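# Unload three sand cores from the mould onto plywood

## Task

Remove three sand cores from the mould: the long core with the rounded nose, plus the two upright bladed cores in the mould half on the robot's right side. Set all three down on the plywood boards next to the mould and release them. The remaining two cores must still be standing in the mould.

## Robot and tools

Robot: two 6-joint arms, left_arm and right_arm, each ending in a two-finger parallel gripper with a wrist camera. Calibrated bases in the scene frame: left_arm at (-0.041, +0.329, +0.029) m, right_arm at (-0.052, -0.233, +0.005) m, each turned slightly about z. A camera stand sits behind the arms.

Frame: the scene frame has its origin at table-top height, halfway between the two nominal bases; +x points out over the table, +y toward left_arm, +z up. Arm names do not match image sides. Gripper positions print in metres with quaternions as wxyz; they may be off by a few centimetres, more when reaching far. The gripper's fingers point along its +z and close along its y; end_effector_position is the point between the pads, about 1 cm short of the tips.

Row layout: every commanded row is one flat list of 14 numbers covering both arms: left_arm waist, shoulder, elbow, wrist pitch, wrist yaw, wrist roll, opening, then the same seven for right_arm. Joint numbers are absolute target angles in radians (not offsets). Stated ranges: waist -2.618 to 3.054, shoulder 0.000 to 3.142, elbow 0.000 to 3.142, wrist pitch -1.571 to 1.571, wrist yaw -1.571 to 1.571, wrist roll -2.094 to 2.094; true ends may differ by up to 0.059 rad. A call is rejected if a target exceeds a stated end by over 0.059 rad and is farther out than the current angle; otherwise an out-of-reach target is clipped and the result may say "joint sent to its limit". Opening runs -1 (shut) to +1 (fully open); a 0 is a real command, so resend the current value to leave a gripper alone.

execute_actions: "actions" is a list of actions; each action is up to 15 rows, one per 1/30 s step, and a short action repeats its final row to fill 15 steps. Per step, each joint's target stays within 0.339 rad (waist, shoulder, elbow) or 2.2 rad (wrist joints) of its measured angle, and targets that would move a gripper over 200 mm are scaled back. An empty list returns the full state plus images. "cameras": names, ["all"], or []; an unknown name voids the call.

move: "target" is one 14-number row or a list of up to 15 rows, absolute angles, all run within 10 s. "speed" (rad/s, 0.01 to 12.57, default 0.5) caps the joint with the longest way to go, one value or one per target. "blend" (rad) rounds corners in a list; 0 means stop at each. "opening_speed" (per second on the -1..+1 scale, at least 0.2) ramps the fingers. "grip_force" (N per pad, 10 to 50, one value or one per arm) persists until changed; low force closes slowly. "blocking": false returns after about 0.5 s while motion continues; a new move replaces it. Paths ignore obstacles and the other arm. Finger changes in a later target happen once the arm rests there. The "move:" line reports done, off_target (resting over 0.035 rad from target), moving, held, or fault, plus limits=held if steps were withheld; neither done nor off_target tells you about contact.

wait: "seconds" 0 to 10, holds last commands. stop: brakes a running move (needs room). zoom_image: "camera" plus "region" [x0, y0, x1, y1] in pixels from the top-left, at most 504 by 504, only on the latest images. read_manual: licence texts. finished_scene: "scene" = current scene number; irreversible, and the goal must hold without the robot.

Cameras (896x504 each): cam_head_left, cam_head_right, cam_high, cam_low, cam_left_wrist, cam_right_wrist.

Result lines: end_effector_position and end_effector_quat_wxyz per arm; Joint positions (six joints in rad, then pad gap in m, 0.094 fully open); Joint velocities (may read "within noise" or be omitted); Joint targets (what joints are being driven to now; resend these to hold still); Tool commands; grip_measured (finger opening on the command scale, reading slightly wide when empty and slightly narrow under a squeeze); Joint torques (whole drive output, positive toward larger angle, first three wrap at ±28 N m); step readings after execute_actions; motor temperatures; "joint command not followed" when the clearance check altered targets.

Gripping: below the reading at first contact, force grows about 1 N per 0.001, then jumps to the force limit around 20 N. To grasp firmly command about 0.06 below the part width (0.11 or more for small or round parts); close slowly on fragile items. Release by commanding well above grip_measured.

Avoid: dropping cores or letting anything fall or end up off the table; releasing a part while it moves; fast impacts with the mould, table or fixtures; pressing hard; any contact or press between the two arms, including one gripper closing on the other's fingers; the wrist-camera cable touching things (it counts as the hand touching). Friction and load can leave joints short, more at long reach. Holding loads, stretching out, or pushing at unreachable poses heats motors: MOTOR HOT appears near 75 °C, at 90 °C that arm folds and stops, at 100 °C it collapses. Expect occasional brief pushes on loose objects.

Each tool is called by a JSON object that holds its "name" and its "arguments".

## Session

{"name": "execute_actions", "arguments": {"actions": []}}

Scene clock: 0.00 s.
left_arm: end_effector_position=(+0.2179, +0.1547, +0.1666) grip_measured=+1.000 end_effector_quat_wxyz=(+0.328, +0.070, +0.922, -0.192) | right_arm: end_effector_position=(+0.2789, -0.2049, +0.2130) grip_measured=+1.000 end_effector_quat_wxyz=(+0.443, -0.055, +0.895, +0.004)
Joint positions: left_arm=[-0.559 1.041 0.693 -0.442 0.016 -0.437 0.094] | right_arm=[0.148 1.026 0.862 -0.489 0.023 -0.036 0.094]
Joint velocities: within noise
Joint torques (N m): no reading
Motor temperatures (°C): left_arm=[24 37 36 35 24 24 26] | right_arm=[25 33 36 33 22 26 23]
Heat: left arm: 37 °C; right arm: 36 °C.
Joint targets: left_arm=[-0.559 1.039 0.700 -0.444 0.016 -0.437] | right_arm=[0.148 1.023 0.872 -0.490 0.022 -0.036]
Tool commands: left_gripper/opening=+1.0 right_gripper/opening=+1.0

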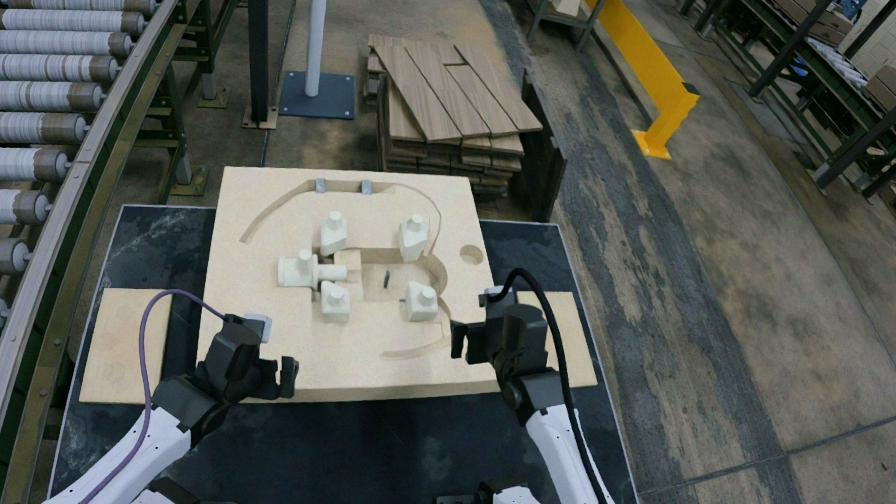

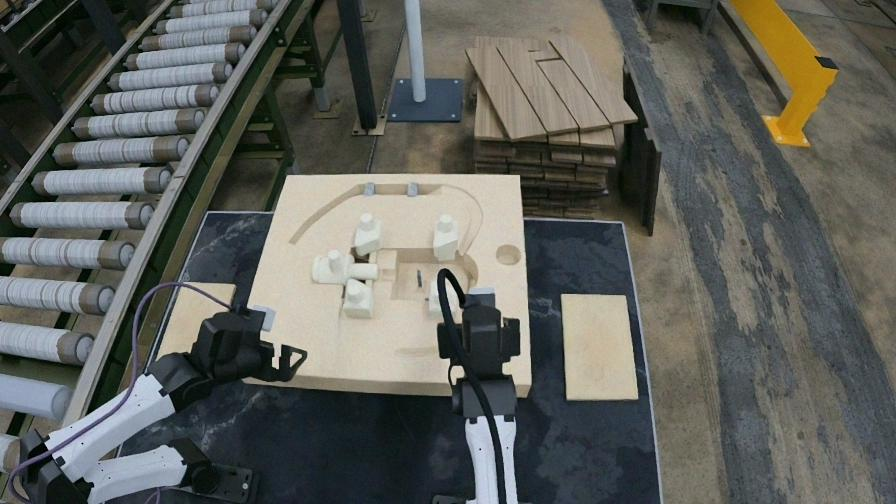

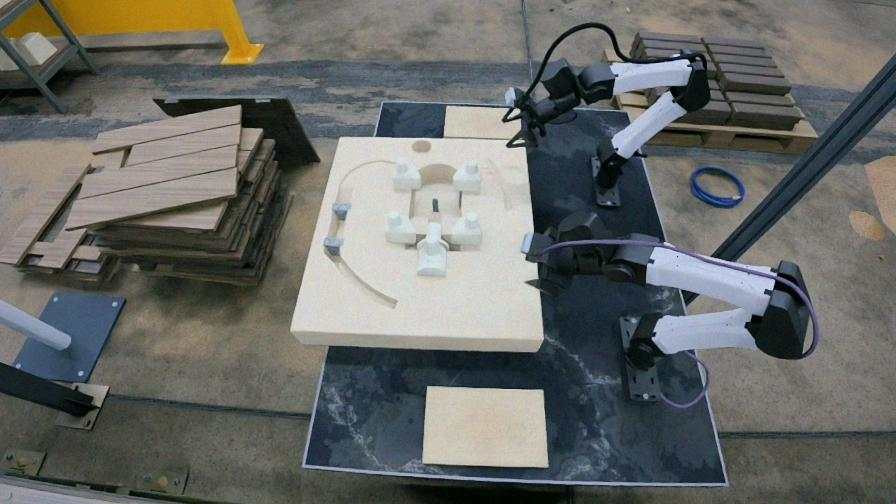

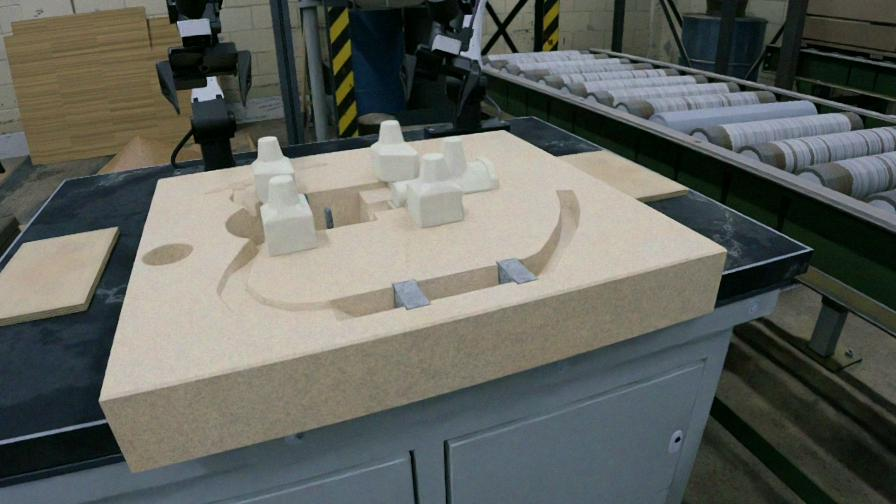

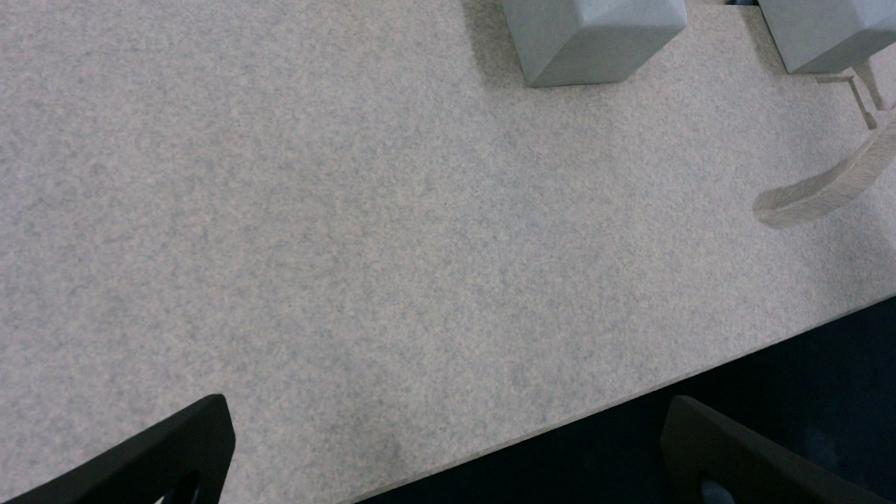

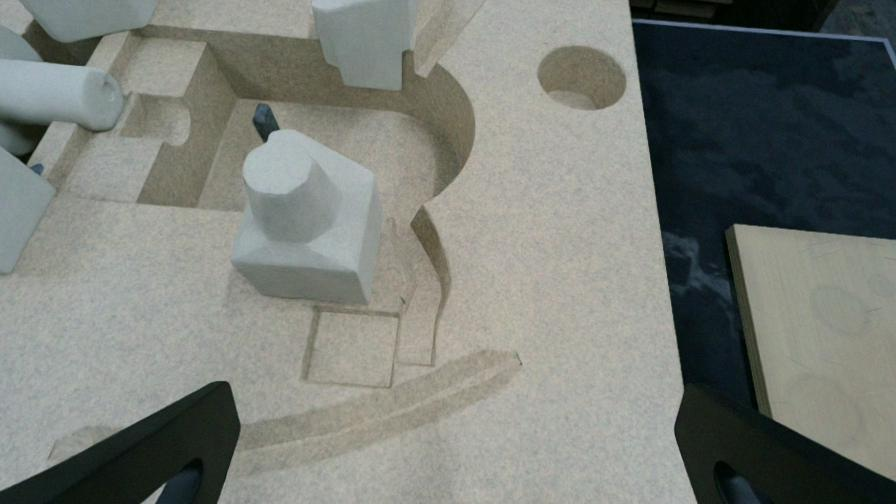

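{"name": "zoom_image", "arguments": {"camera": "cam_low", "region": [200, 110, 600, 330]}}

{"name": "zoom_image", "arguments": {"camera": "cam_head_left", "region": [260, 160, 500, 350]}}

{"name": "zoom_image", "arguments": {"camera": "cam_high", "region": [320, 130, 540, 310]}}

Scaled by 1.260 from the camera's 896x504 image, which has a finer 1280x720 frame.

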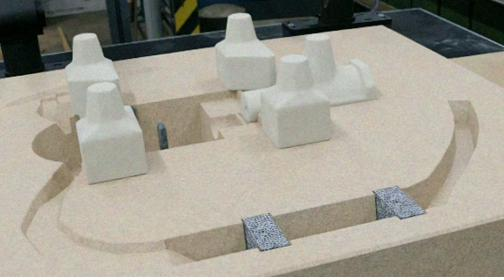

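Scaled by 2.100 from the camera's 896x504 image, which has a finer 1280x720 frame.

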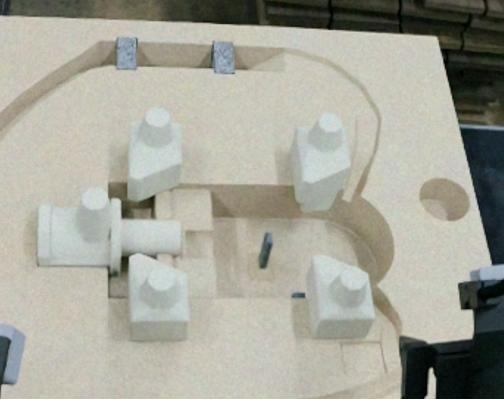

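Scaled by 2.291 from the camera's 896x504 image, which has a finer 1280x720 frame.

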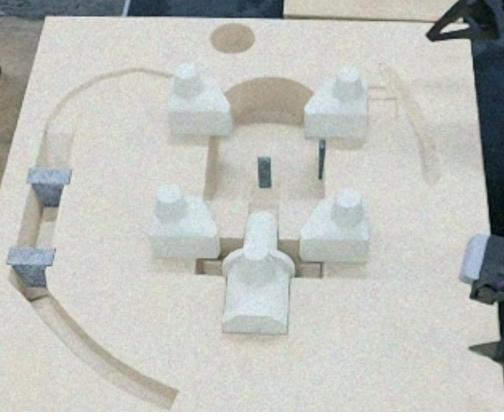

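{"name": "move", "arguments": {"target": [-0.38,1.769,2.014,-1.379,0,0,1,0.25,1.769,2.014,-1.379,0,0,1], "speed": 0.8, "cameras": ["all"]}}

Scene clock: 48.70 s.
left_arm: end_effector_position=(+0.3231, +0.1690, +0.2899) grip_measured=+1.000 end_effector_quat_wxyz=(+0.208, +0.192, +0.958, -0.051) | right_arm: end_effector_position=(+0.3396, -0.1579, +0.2684) grip_measured=+1.000 end_effector_quat_wxyz=(+0.217, -0.101, +0.971, +0.014)
Joint positions: left_arm=[-0.383 1.757 1.984 -1.367 0.014 -0.014 0.094] | right_arm=[0.246 1.756 1.99 -1.366 0.012 -0.013 0.094]
Joint torques (N m): left_arm=[0.18 -6.3 9.87 1 -0.07 0.14] | right_arm=[0.85 -7.45 7.69 0.97 -0.11 0.07]
Motor temperatures (°C): left_arm=[24 37 44 37 23 24 25] | right_arm=[25 33 42 38 22 26 22]
Heat: left arm: 44 °C; right arm: 42 °C.
Joint targets: left_arm=[-0.380 1.769 2.014 -1.379 0.000 0.000] | right_arm=[0.250 1.769 2.014 -1.379 0.000 0.000]
move: done

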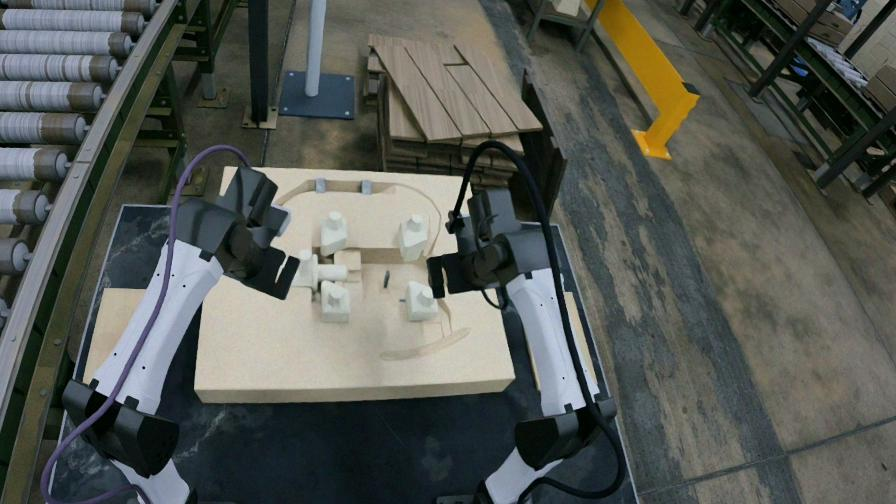

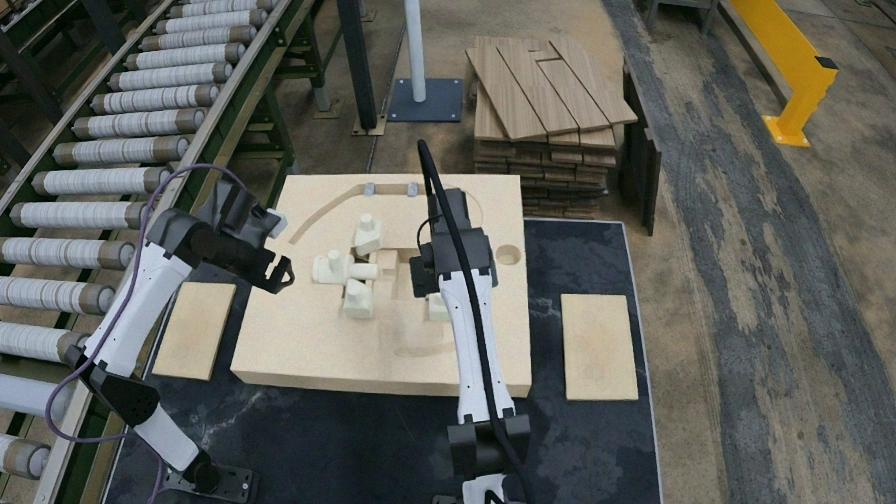

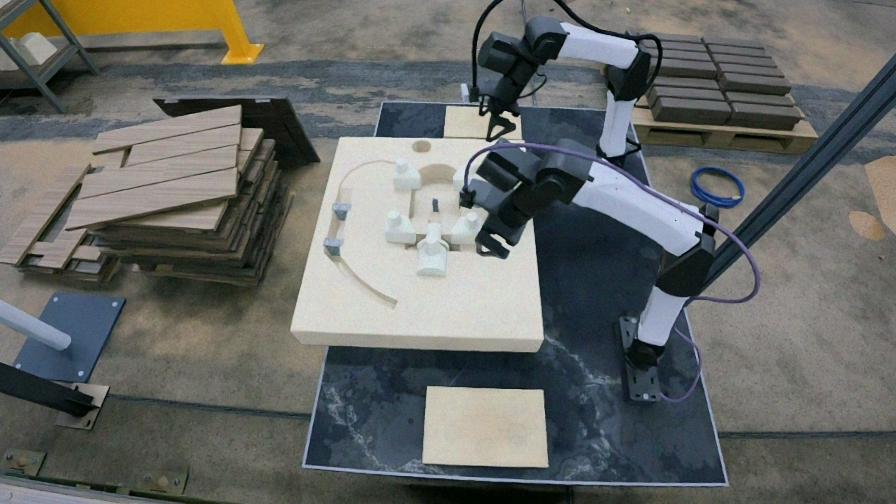

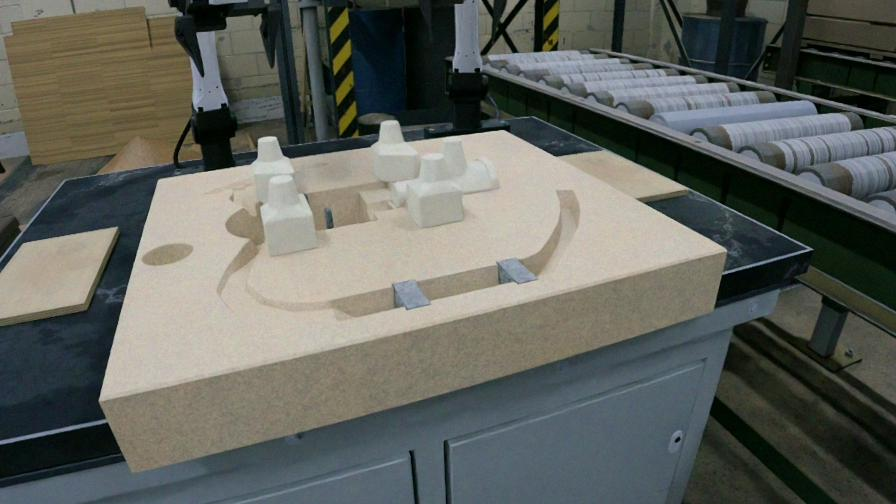

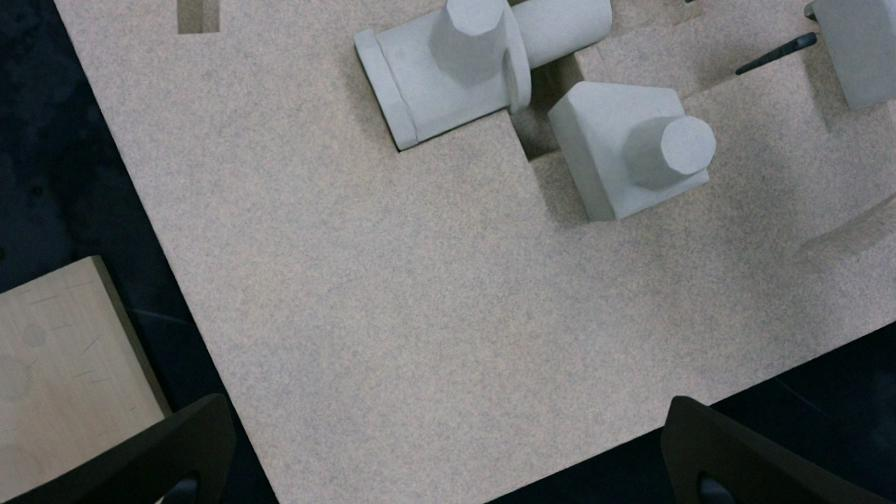

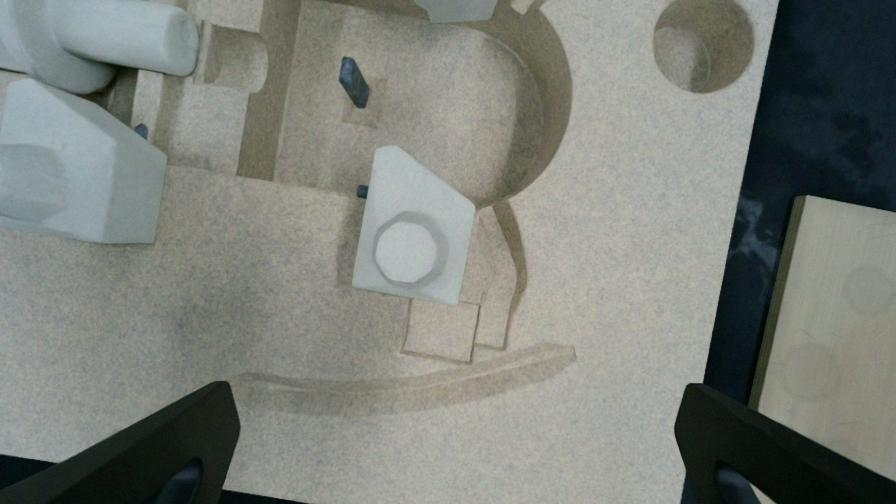

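{"name": "move", "arguments": {"target": [-0.38,1.769,2.014,-1.379,0,0,1,0.322,1.830,1.770,-1.074,0.105,0.227,1], "cameras": ["cam_right_wrist","cam_low"]}}

Scene clock: 105.20 s.
left_arm: end_effector_position=(+0.3230, +0.1690, +0.2899) grip_measured=+1.000 end_effector_quat_wxyz=(+0.207, +0.192, +0.958, -0.051) | right_arm: end_effector_position=(+0.3734, -0.1332, +0.1986) grip_measured=+1.000 end_effector_quat_wxyz=(+0.219, -0.017, +0.976, +0.007)
Joint positions: left_arm=[-0.383 1.757 1.984 -1.368 0.014 -0.013 0.094] | right_arm=[0.318 1.821 1.775 -1.093 0.094 0.213 0.094]
Joint torques (N m): left_arm=[0.27 -6.27 9.87 1.02 -0.05 0.14] | right_arm=[0.73 -9.22 5.9 1.26 0.23 0.07]
Motor temperatures (°C): left_arm=[24 43 46 35 23 23 25] | right_arm=[25 35 43 35 21 25 22]
Heat: left arm: 46 °C; right arm: 43 °C.
Joint targets: left_arm=[-0.380 1.769 2.014 -1.379 0.000 0.000] | right_arm=[0.322 1.830 1.770 -1.074 0.105 0.227]
move: done
Images, in order (width x height): cam_low 896x504, cam_right_wrist 896x504.

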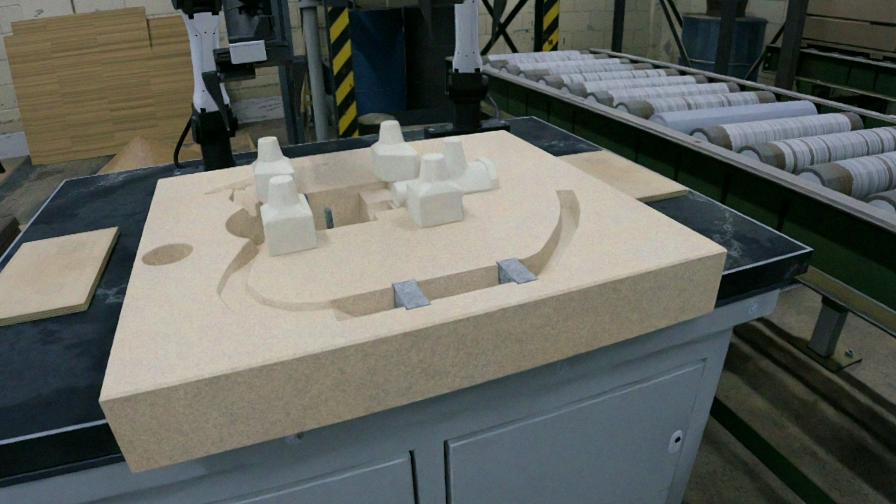

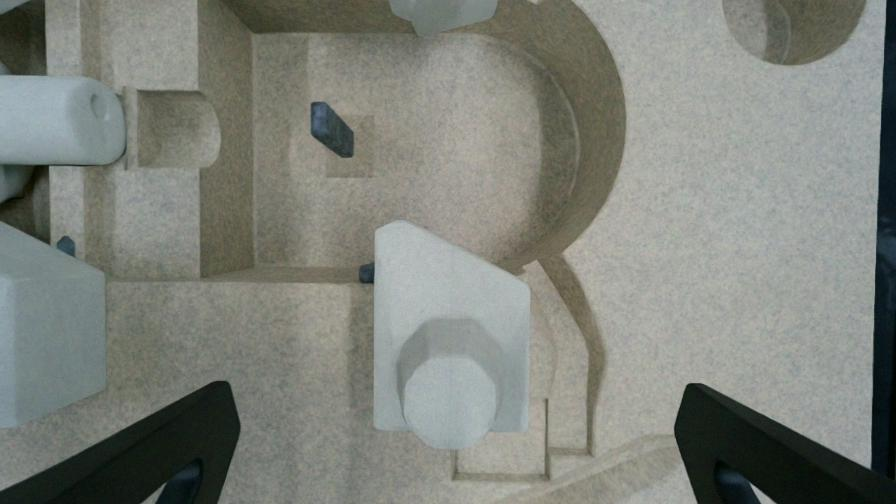

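{"name": "move", "arguments": {"target": [[-0.38,1.769,2.014,-1.379,0,0,1,0.322,1.814,1.590,-0.910,0.105,0.227,1],[-0.38,1.769,2.014,-1.379,0,0,1,0.322,1.8235,1.443,-0.753,0.105,0.227,1]], "speed": 0.3, "blend": [0.05,0], "cameras": ["cam_right_wrist","cam_low"]}}

Scene clock: 113.40 s.
left_arm: end_effector_position=(+0.3230, +0.1690, +0.2899) grip_measured=+1.000 end_effector_quat_wxyz=(+0.207, +0.192, +0.958, -0.051) | right_arm: end_effector_position=(+0.3745, -0.1329, +0.1161) grip_measured=+1.000 end_effector_quat_wxyz=(+0.216, -0.017, +0.976, +0.006)
Joint positions: left_arm=[-0.383 1.757 1.984 -1.368 0.014 -0.013 0.094] | right_arm=[0.318 1.821 1.449 -0.774 0.094 0.213 0.094]
Joint torques (N m): left_arm=[0.2 -6.17 9.91 1.04 -0.05 0.16] | right_arm=[0.69 -9.76 5.82 1.26 0.14 0.08]
Heat: left arm: 47 °C; right arm: 43 °C.
Joint targets: left_arm=[-0.380 1.769 2.014 -1.379 0.000 0.000] | right_arm=[0.322 1.824 1.443 -0.753 0.105 0.227]
move: done
Images, in order (width x height): cam_low 896x504, cam_right_wrist 896x504.

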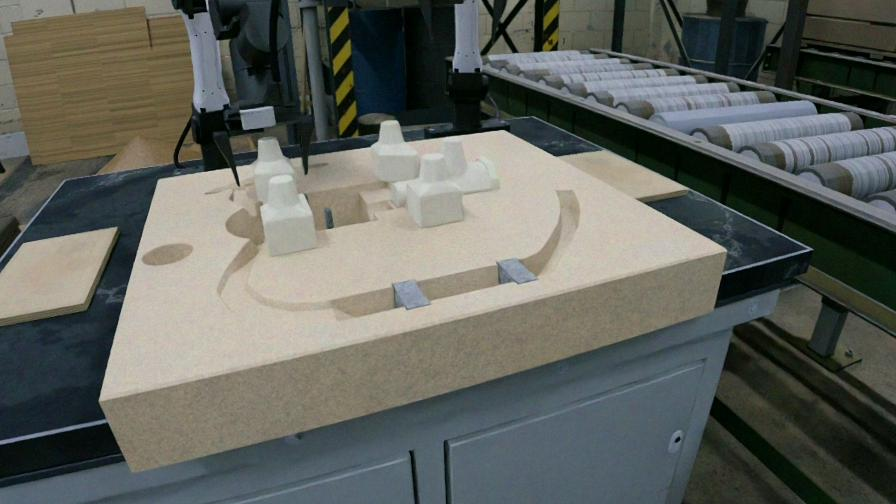

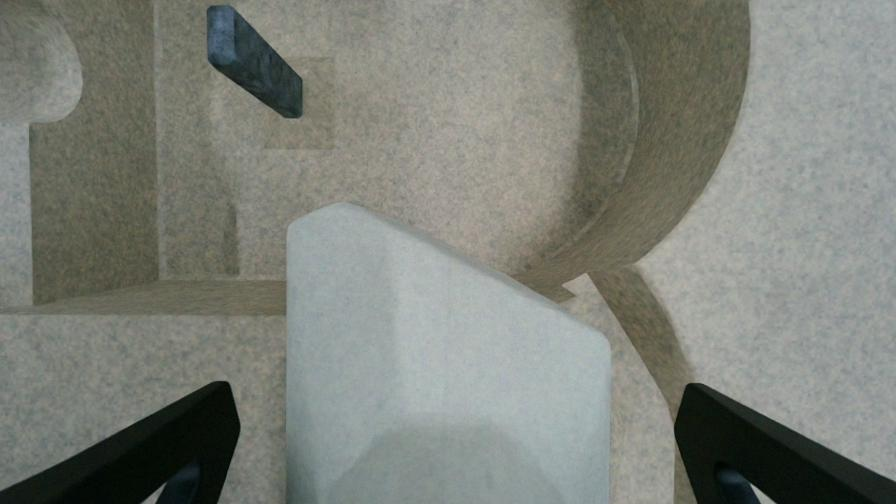

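{"name": "move", "arguments": {"target": [-0.38,1.769,2.014,-1.379,0,0,1,0.322,1.8235,1.443,-0.753,0.105,0.227,0.0], "grip_force": 30, "opening_speed": 0.5, "cameras": ["cam_right_wrist"]}}

Scene clock: 122.60 s.
left_arm: end_effector_position=(+0.3230, +0.1690, +0.2899) grip_measured=+1.000 end_effector_quat_wxyz=(+0.207, +0.192, +0.958, -0.051) | right_arm: end_effector_position=(+0.3747, -0.1327, +0.1163) grip_measured=+0.165 end_effector_quat_wxyz=(+0.216, -0.017, +0.976, +0.006)
Joint positions: left_arm=[-0.383 1.757 1.984 -1.368 0.014 -0.013 0.094] | right_arm=[0.319 1.821 1.449 -0.773 0.094 0.214 0.055]
Joint torques (N m): left_arm=[0.25 -6.26 9.91 1.04 -0.07 0.12] | right_arm=[0.59 -9.99 5.86 1.26 0.18 0.07]
Heat: left arm: 47 °C; right arm: 43 °C.
Joint targets: left_arm=[-0.380 1.769 2.014 -1.379 0.000 0.000] | right_arm=[0.322 1.824 1.443 -0.753 0.105 0.227]
grip_force (N): 30, 30
move: done
Images, in order (width x height): cam_right_wrist 896x504.

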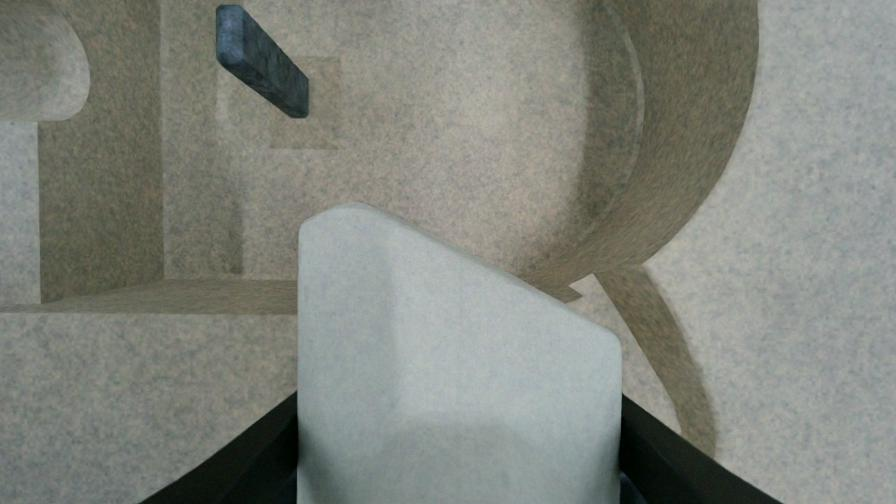

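{"name": "move", "arguments": {"target": [[-0.38,1.769,2.014,-1.379,0,0,1,0.322,1.814,1.590,-0.910,0.105,0.227,0.0],[-0.38,1.769,2.014,-1.379,0,0,1,0.322,1.830,1.770,-1.074,0.105,0.227,0.0]], "speed": 0.12, "blend": [0.03,0], "cameras": ["cam_right_wrist","cam_low","cam_head_left"]}}

Scene clock: 130.43 s.
left_arm: end_effector_position=(+0.3230, +0.1690, +0.2899) grip_measured=+1.000 end_effector_quat_wxyz=(+0.207, +0.192, +0.958, -0.051) | right_arm: end_effector_position=(+0.3655, -0.1353, +0.1802) grip_measured=+0.165 end_effector_quat_wxyz=(+0.194, -0.018, +0.981, +0.000)
Joint positions: left_arm=[-0.383 1.757 1.984 -1.368 0.014 -0.013 0.094] | right_arm=[0.319 1.826 1.728 -1.093 0.094 0.214 0.055]
Joint torques (N m): left_arm=[0.27 -6.23 9.87 1.02 -0.05 0.15] | right_arm=[0.5 -9.72 9.4 1.14 0.17 0.08]
Heat: left arm: 47 °C; right arm: 43 °C.
Joint targets: left_arm=[-0.380 1.769 2.014 -1.379 0.000 0.000] | right_arm=[0.322 1.830 1.770 -1.074 0.105 0.227]
grip_force (N): 30, 30
move: off_target (right_arm); right_arm: the elbow is farthest, 0.042 rad from its target
Images, in order (width x height): cam_head_left 896x504, cam_low 896x504, cam_right_wrist 896x504.

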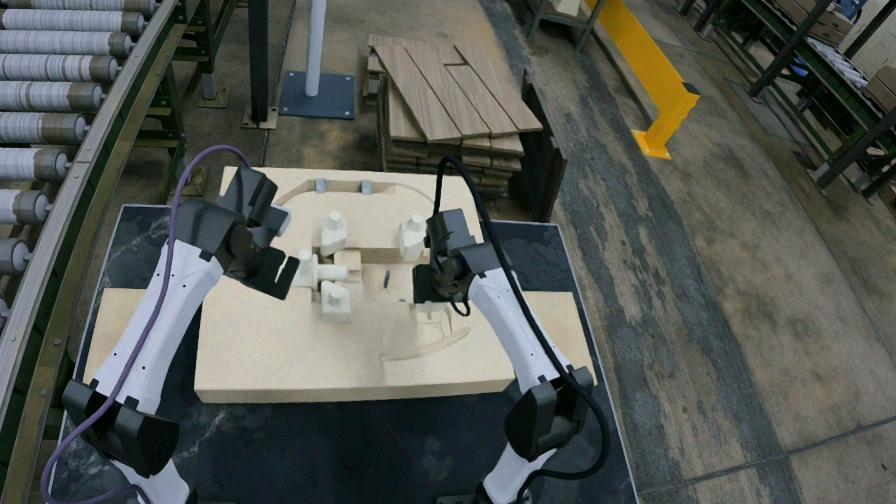

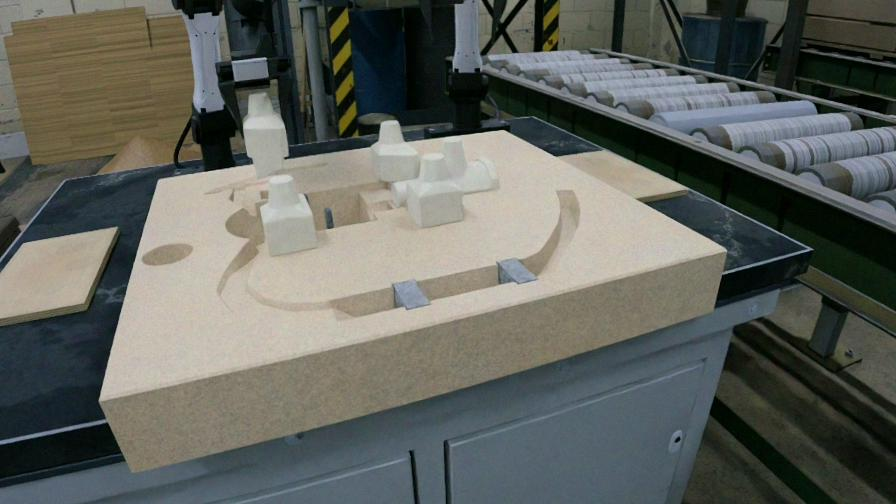

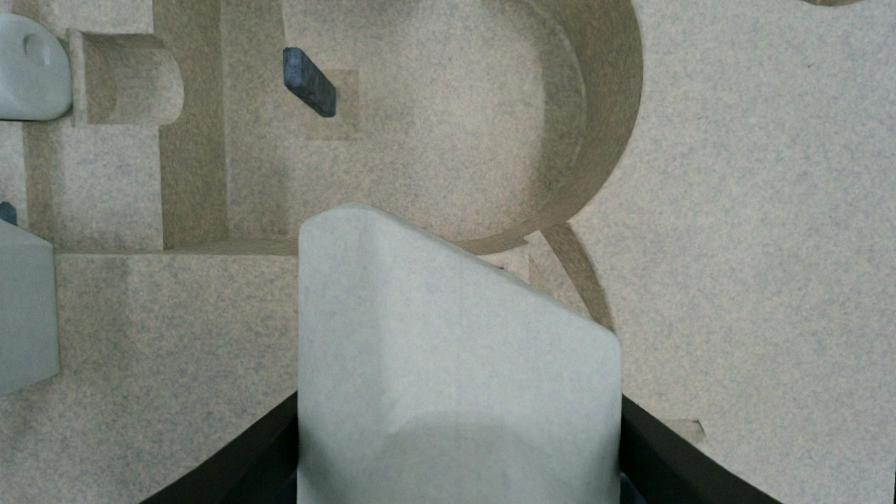

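{"name": "zoom_image", "arguments": {"camera": "cam_low", "region": [190, 70, 390, 270]}}

{"name": "zoom_image", "arguments": {"camera": "cam_head_left", "region": [350, 220, 500, 350]}}

Scaled by 2.520 from the camera's 896x504 image, which has a finer 1280x720 frame.

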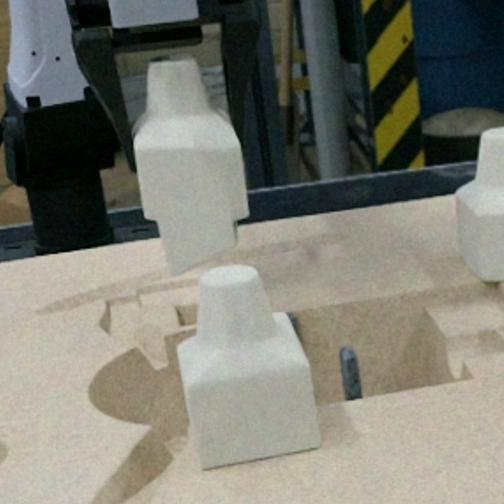

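Scaled by 3.360 from the camera's 896x504 image, which has a finer 1280x720 frame.

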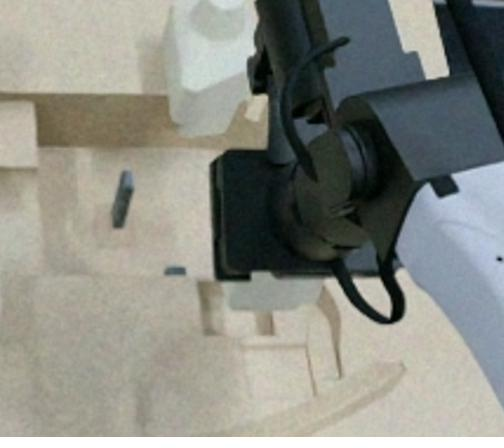

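{"name": "move", "arguments": {"target": [[-0.38,1.769,2.014,-1.379,0,0,1,0.322,1.814,1.590,-0.910,0.105,0.227,0.0],[-0.38,1.769,2.014,-1.379,0,0,1,0.322,1.8235,1.443,-0.753,0.105,0.227,0.0]], "speed": 0.12, "blend": [0.03,0], "cameras": ["cam_right_wrist","cam_low"]}}

{"name": "zoom_image", "arguments": {"camera": "cam_low", "region": [190, 110, 390, 270]}}

Scene clock: 174.93 s.
left_arm: end_effector_position=(+0.3230, +0.1690, +0.2899) grip_measured=+1.000 end_effector_quat_wxyz=(+0.207, +0.192, +0.958, -0.051) | right_arm: end_effector_position=(+0.3615, -0.1358, +0.1457) grip_measured=+0.165 end_effector_quat_wxyz=(+0.220, -0.018, +0.975, +0.000)
Joint positions: left_arm=[-0.383 1.757 1.984 -1.368 0.014 -0.013 0.094] | right_arm=[0.326 1.757 1.486 -0.87 0.11 0.216 0.055]
Joint torques (N m): left_arm=[0.28 -6.3 9.89 1.04 -0.05 0.15] | right_arm=[-0.05 -2.8 3.19 2.14 0.01 0.07]
Motor temperatures (°C): left_arm=[24 43 48 34 23 23 25] | right_arm=[25 41 46 35 21 25 23]
Heat: left arm: 48 °C; right arm: 46 °C.
Joint targets: left_arm=[-0.380 1.769 2.014 -1.379 0.000 0.000] | right_arm=[0.322 1.823 1.443 -0.753 0.105 0.227]
grip_force (N): 30, 30
move: off_target (right_arm); right_arm: the wrist pitch is farthest, 0.117 rad from its target
Images, in order (width x height): cam_low 896x504, cam_right_wrist 896x504.

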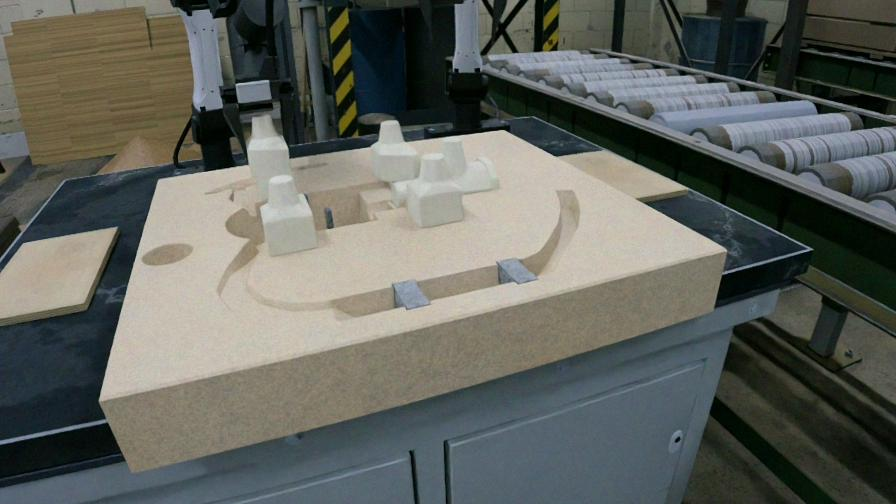

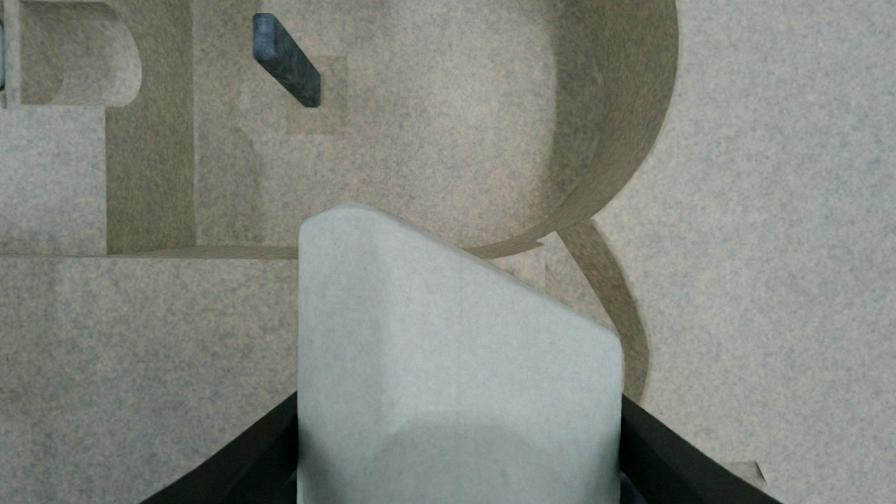

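Scaled by 2.520 from the camera's 896x504 image, which has a finer 1280x720 frame.

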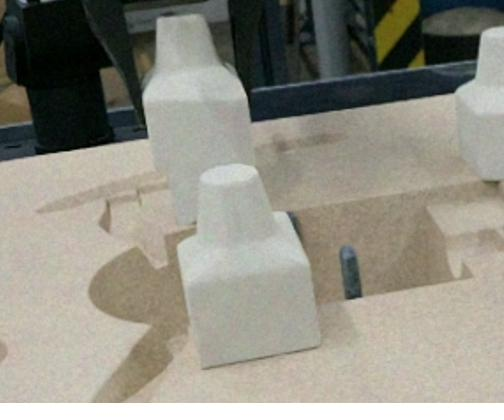

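{"name": "move", "arguments": {"target": [-0.38,1.769,2.014,-1.379,0,0,1,0.322,1.830,1.82,-1.06,0.105,0.227,0.0], "speed": 0.15, "cameras": ["cam_right_wrist","cam_low"]}}

Scene clock: 186.63 s.
left_arm: end_effector_position=(+0.3230, +0.1690, +0.2899) grip_measured=+1.000 end_effector_quat_wxyz=(+0.207, +0.192, +0.958, -0.051) | right_arm: end_effector_position=(+0.3764, -0.1316, +0.1990) grip_measured=+0.165 end_effector_quat_wxyz=(+0.224, -0.018, +0.974, +0.001)
Joint positions: left_arm=[-0.383 1.757 1.984 -1.368 0.014 -0.013 0.094] | right_arm=[0.326 1.826 1.779 -1.083 0.11 0.216 0.055]
Joint torques (N m): left_arm=[0.28 -6.38 9.95 1.04 -0.05 0.14] | right_arm=[-0.02 -9.87 9.52 1.29 0.01 0.07]
Heat: left arm: 48 °C; right arm: 44 °C.
Joint targets: left_arm=[-0.380 1.769 2.014 -1.379 0.000 0.000] | right_arm=[0.322 1.830 1.820 -1.060 0.105 0.227]
grip_force (N): 30, 30
move: off_target (right_arm); right_arm: the elbow is farthest, 0.041 rad from its target
Images, in order (width x height): cam_low 896x504, cam_right_wrist 896x504.

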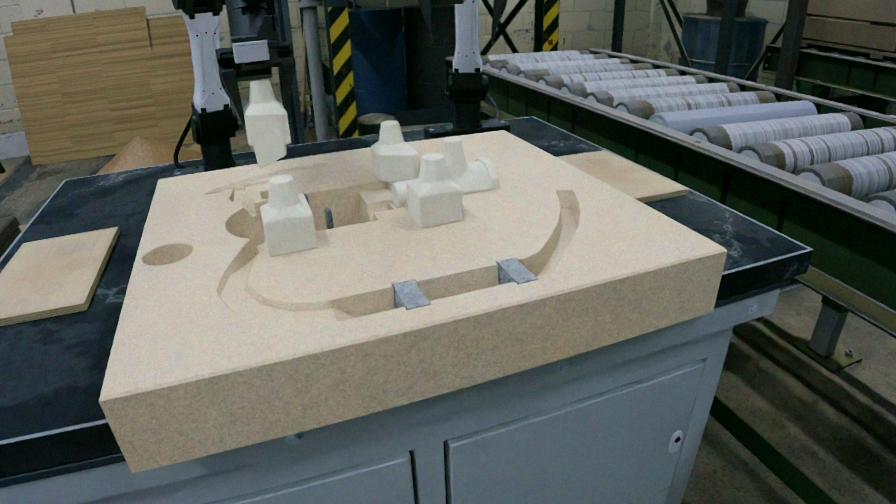

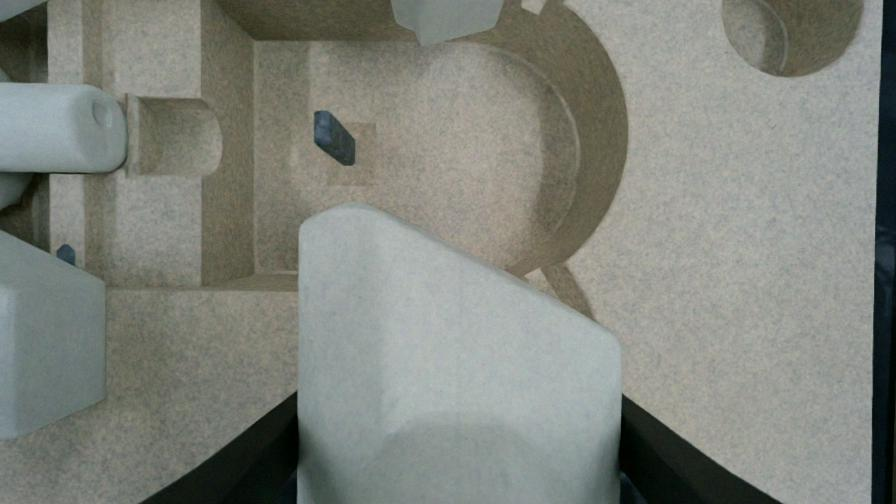

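{"name": "move", "arguments": {"target": [-0.38,1.769,2.014,-1.379,0,0,1,0.315,1.822,1.70,-1.0,0.089,0.225,0.0], "speed": 0.15, "cameras": []}}

Scene clock: 194.40 s.
left_arm: end_effector_position=(+0.3230, +0.1690, +0.2899) grip_measured=+1.000 end_effector_quat_wxyz=(+0.207, +0.192, +0.958, -0.051) | right_arm: end_effector_position=(+0.3687, -0.1343, +0.1729) grip_measured=+0.165 end_effector_quat_wxyz=(+0.199, -0.017, +0.980, +0.000)
Joint positions: left_arm=[-0.383 1.757 1.984 -1.368 0.014 -0.013 0.094] | right_arm=[0.32 1.826 1.695 -1.05 0.097 0.216 0.055]
Joint torques (N m): left_arm=[0.23 -6.28 9.95 1.03 -0.06 0.13] | right_arm=[-0.25 -10.48 6.72 1.49 -0.03 0]
Heat: left arm: 48 °C; right arm: 45 °C.
Joint targets: left_arm=[-0.380 1.769 2.014 -1.379 0.000 0.000] | right_arm=[0.315 1.822 1.700 -1.000 0.089 0.225]
grip_force (N): 30, 30
move: off_target (right_arm); right_arm: the wrist pitch is farthest, 0.050 rad from its target
No camera images: "cameras" was empty.

{"name": "move", "arguments": {"target": [-0.38,1.769,2.014,-1.379,0,0,1,0.315,1.819,1.70,-0.955,0.089,0.225,0.0], "speed": 0.15, "cameras": ["cam_right_wrist","cam_low"]}}

{"name": "zoom_image", "arguments": {"camera": "cam_low", "region": [190, 70, 390, 270]}}

Scene clock: 205.87 s.
left_arm: end_effector_position=(+0.3230, +0.1690, +0.2899) grip_measured=+1.000 end_effector_quat_wxyz=(+0.207, +0.192, +0.958, -0.051) | right_arm: end_effector_position=(+0.3778, -0.1318, +0.1771) grip_measured=+0.165 end_effector_quat_wxyz=(+0.219, -0.016, +0.976, +0.005)
Joint positions: left_arm=[-0.383 1.757 1.984 -1.368 0.014 -0.013 0.094] | right_arm=[0.32 1.826 1.695 -1.008 0.097 0.216 0.055]
Joint torques (N m): left_arm=[0.28 -6.23 9.95 1.03 -0.06 0.14] | right_arm=[-0.13 -10.93 6.67 1.55 -0.07 0.01]
Heat: left arm: 48 °C; right arm: 45 °C.
Joint targets: left_arm=[-0.380 1.769 2.014 -1.379 0.000 0.000] | right_arm=[0.315 1.819 1.700 -0.955 0.089 0.225]
grip_force (N): 30, 30
move: off_target (right_arm); right_arm: the wrist pitch is farthest, 0.053 rad from its target
Images, in order (width x height): cam_low 896x504, cam_right_wrist 896x504.

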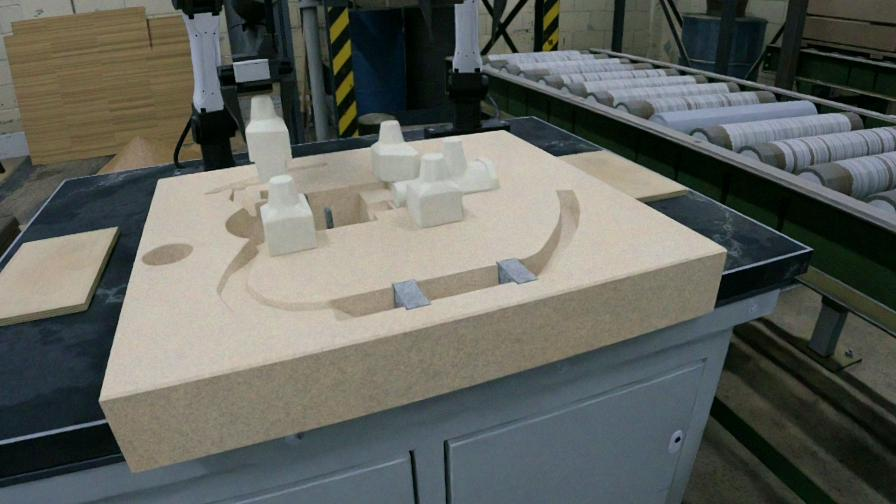

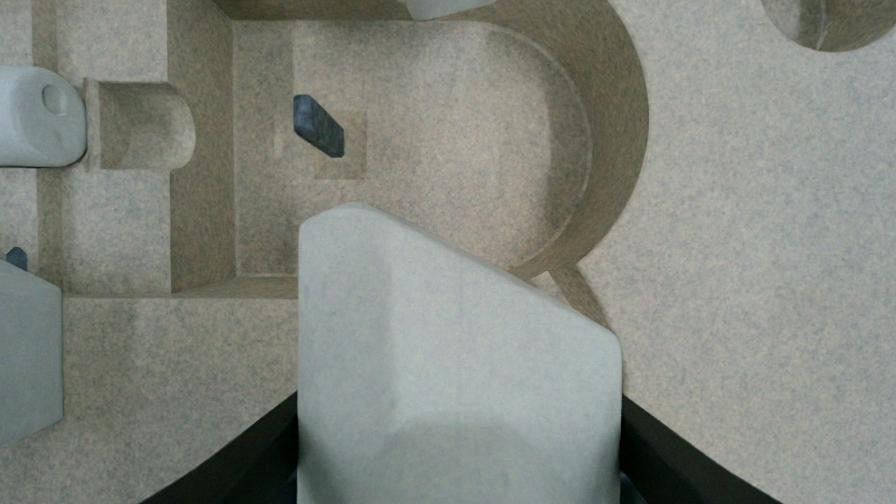

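Scaled by 2.520 from the camera's 896x504 image, which has a finer 1280x720 frame.

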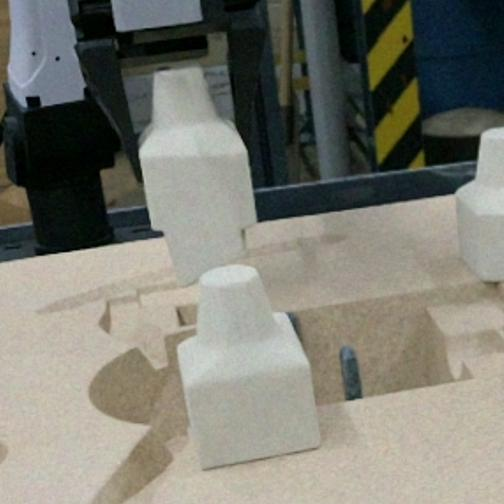

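{"name": "move", "arguments": {"target": [-0.38,1.769,2.014,-1.379,0,0,1,0.312,1.804,1.60,-0.876,0.087,0.225,0.0], "speed": 0.15, "cameras": ["cam_right_wrist","cam_low"]}}

{"name": "zoom_image", "arguments": {"camera": "cam_low", "region": [190, 70, 390, 270]}}

Scene clock: 214.70 s.
left_arm: end_effector_position=(+0.3230, +0.1690, +0.2899) grip_measured=+1.000 end_effector_quat_wxyz=(+0.207, +0.192, +0.958, -0.051) | right_arm: end_effector_position=(+0.3751, -0.1334, +0.1499) grip_measured=+0.165 end_effector_quat_wxyz=(+0.210, -0.016, +0.978, +0.004)
Joint positions: left_arm=[-0.383 1.757 1.984 -1.368 0.014 -0.013 0.094] | right_arm=[0.318 1.826 1.596 -0.928 0.095 0.216 0.055]
Joint torques (N m): left_arm=[0.24 -6.22 9.96 1.03 -0.06 0.14] | right_arm=[-0.2 -12.48 6.75 1.51 -0.04 0.03]
Heat: left arm: 48 °C; right arm: 44 °C.
Joint targets: left_arm=[-0.380 1.769 2.014 -1.379 0.000 0.000] | right_arm=[0.312 1.804 1.600 -0.876 0.087 0.225]
grip_force (N): 30, 30
move: off_target (right_arm); right_arm: the wrist pitch is farthest, 0.052 rad from its target
Images, in order (width x height): cam_low 896x504, cam_right_wrist 896x504.

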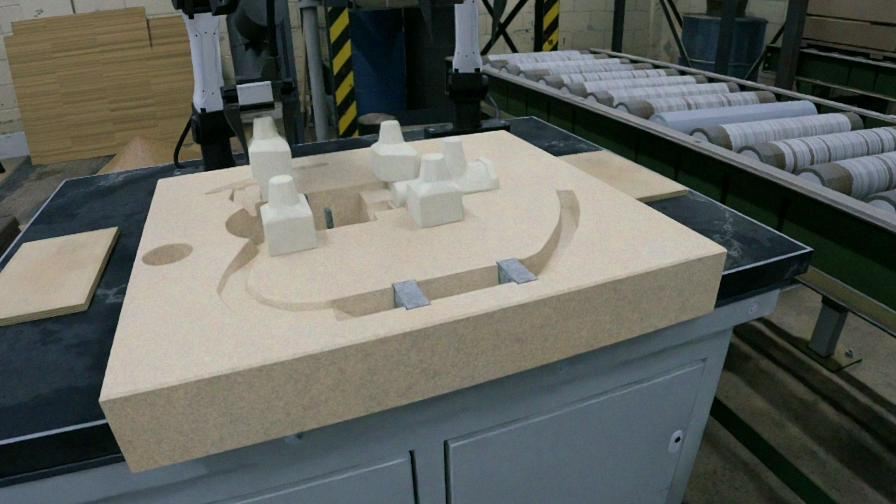

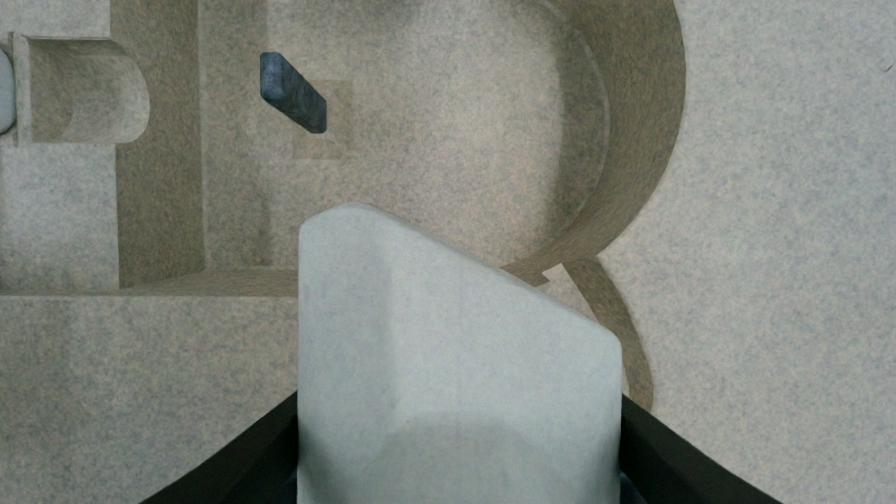

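Scaled by 2.520 from the camera's 896x504 image, which has a finer 1280x720 frame.

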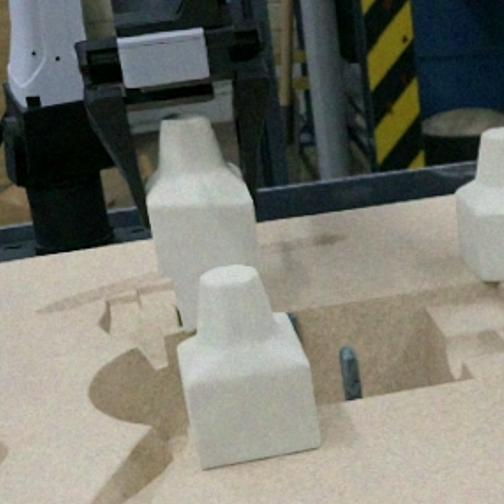

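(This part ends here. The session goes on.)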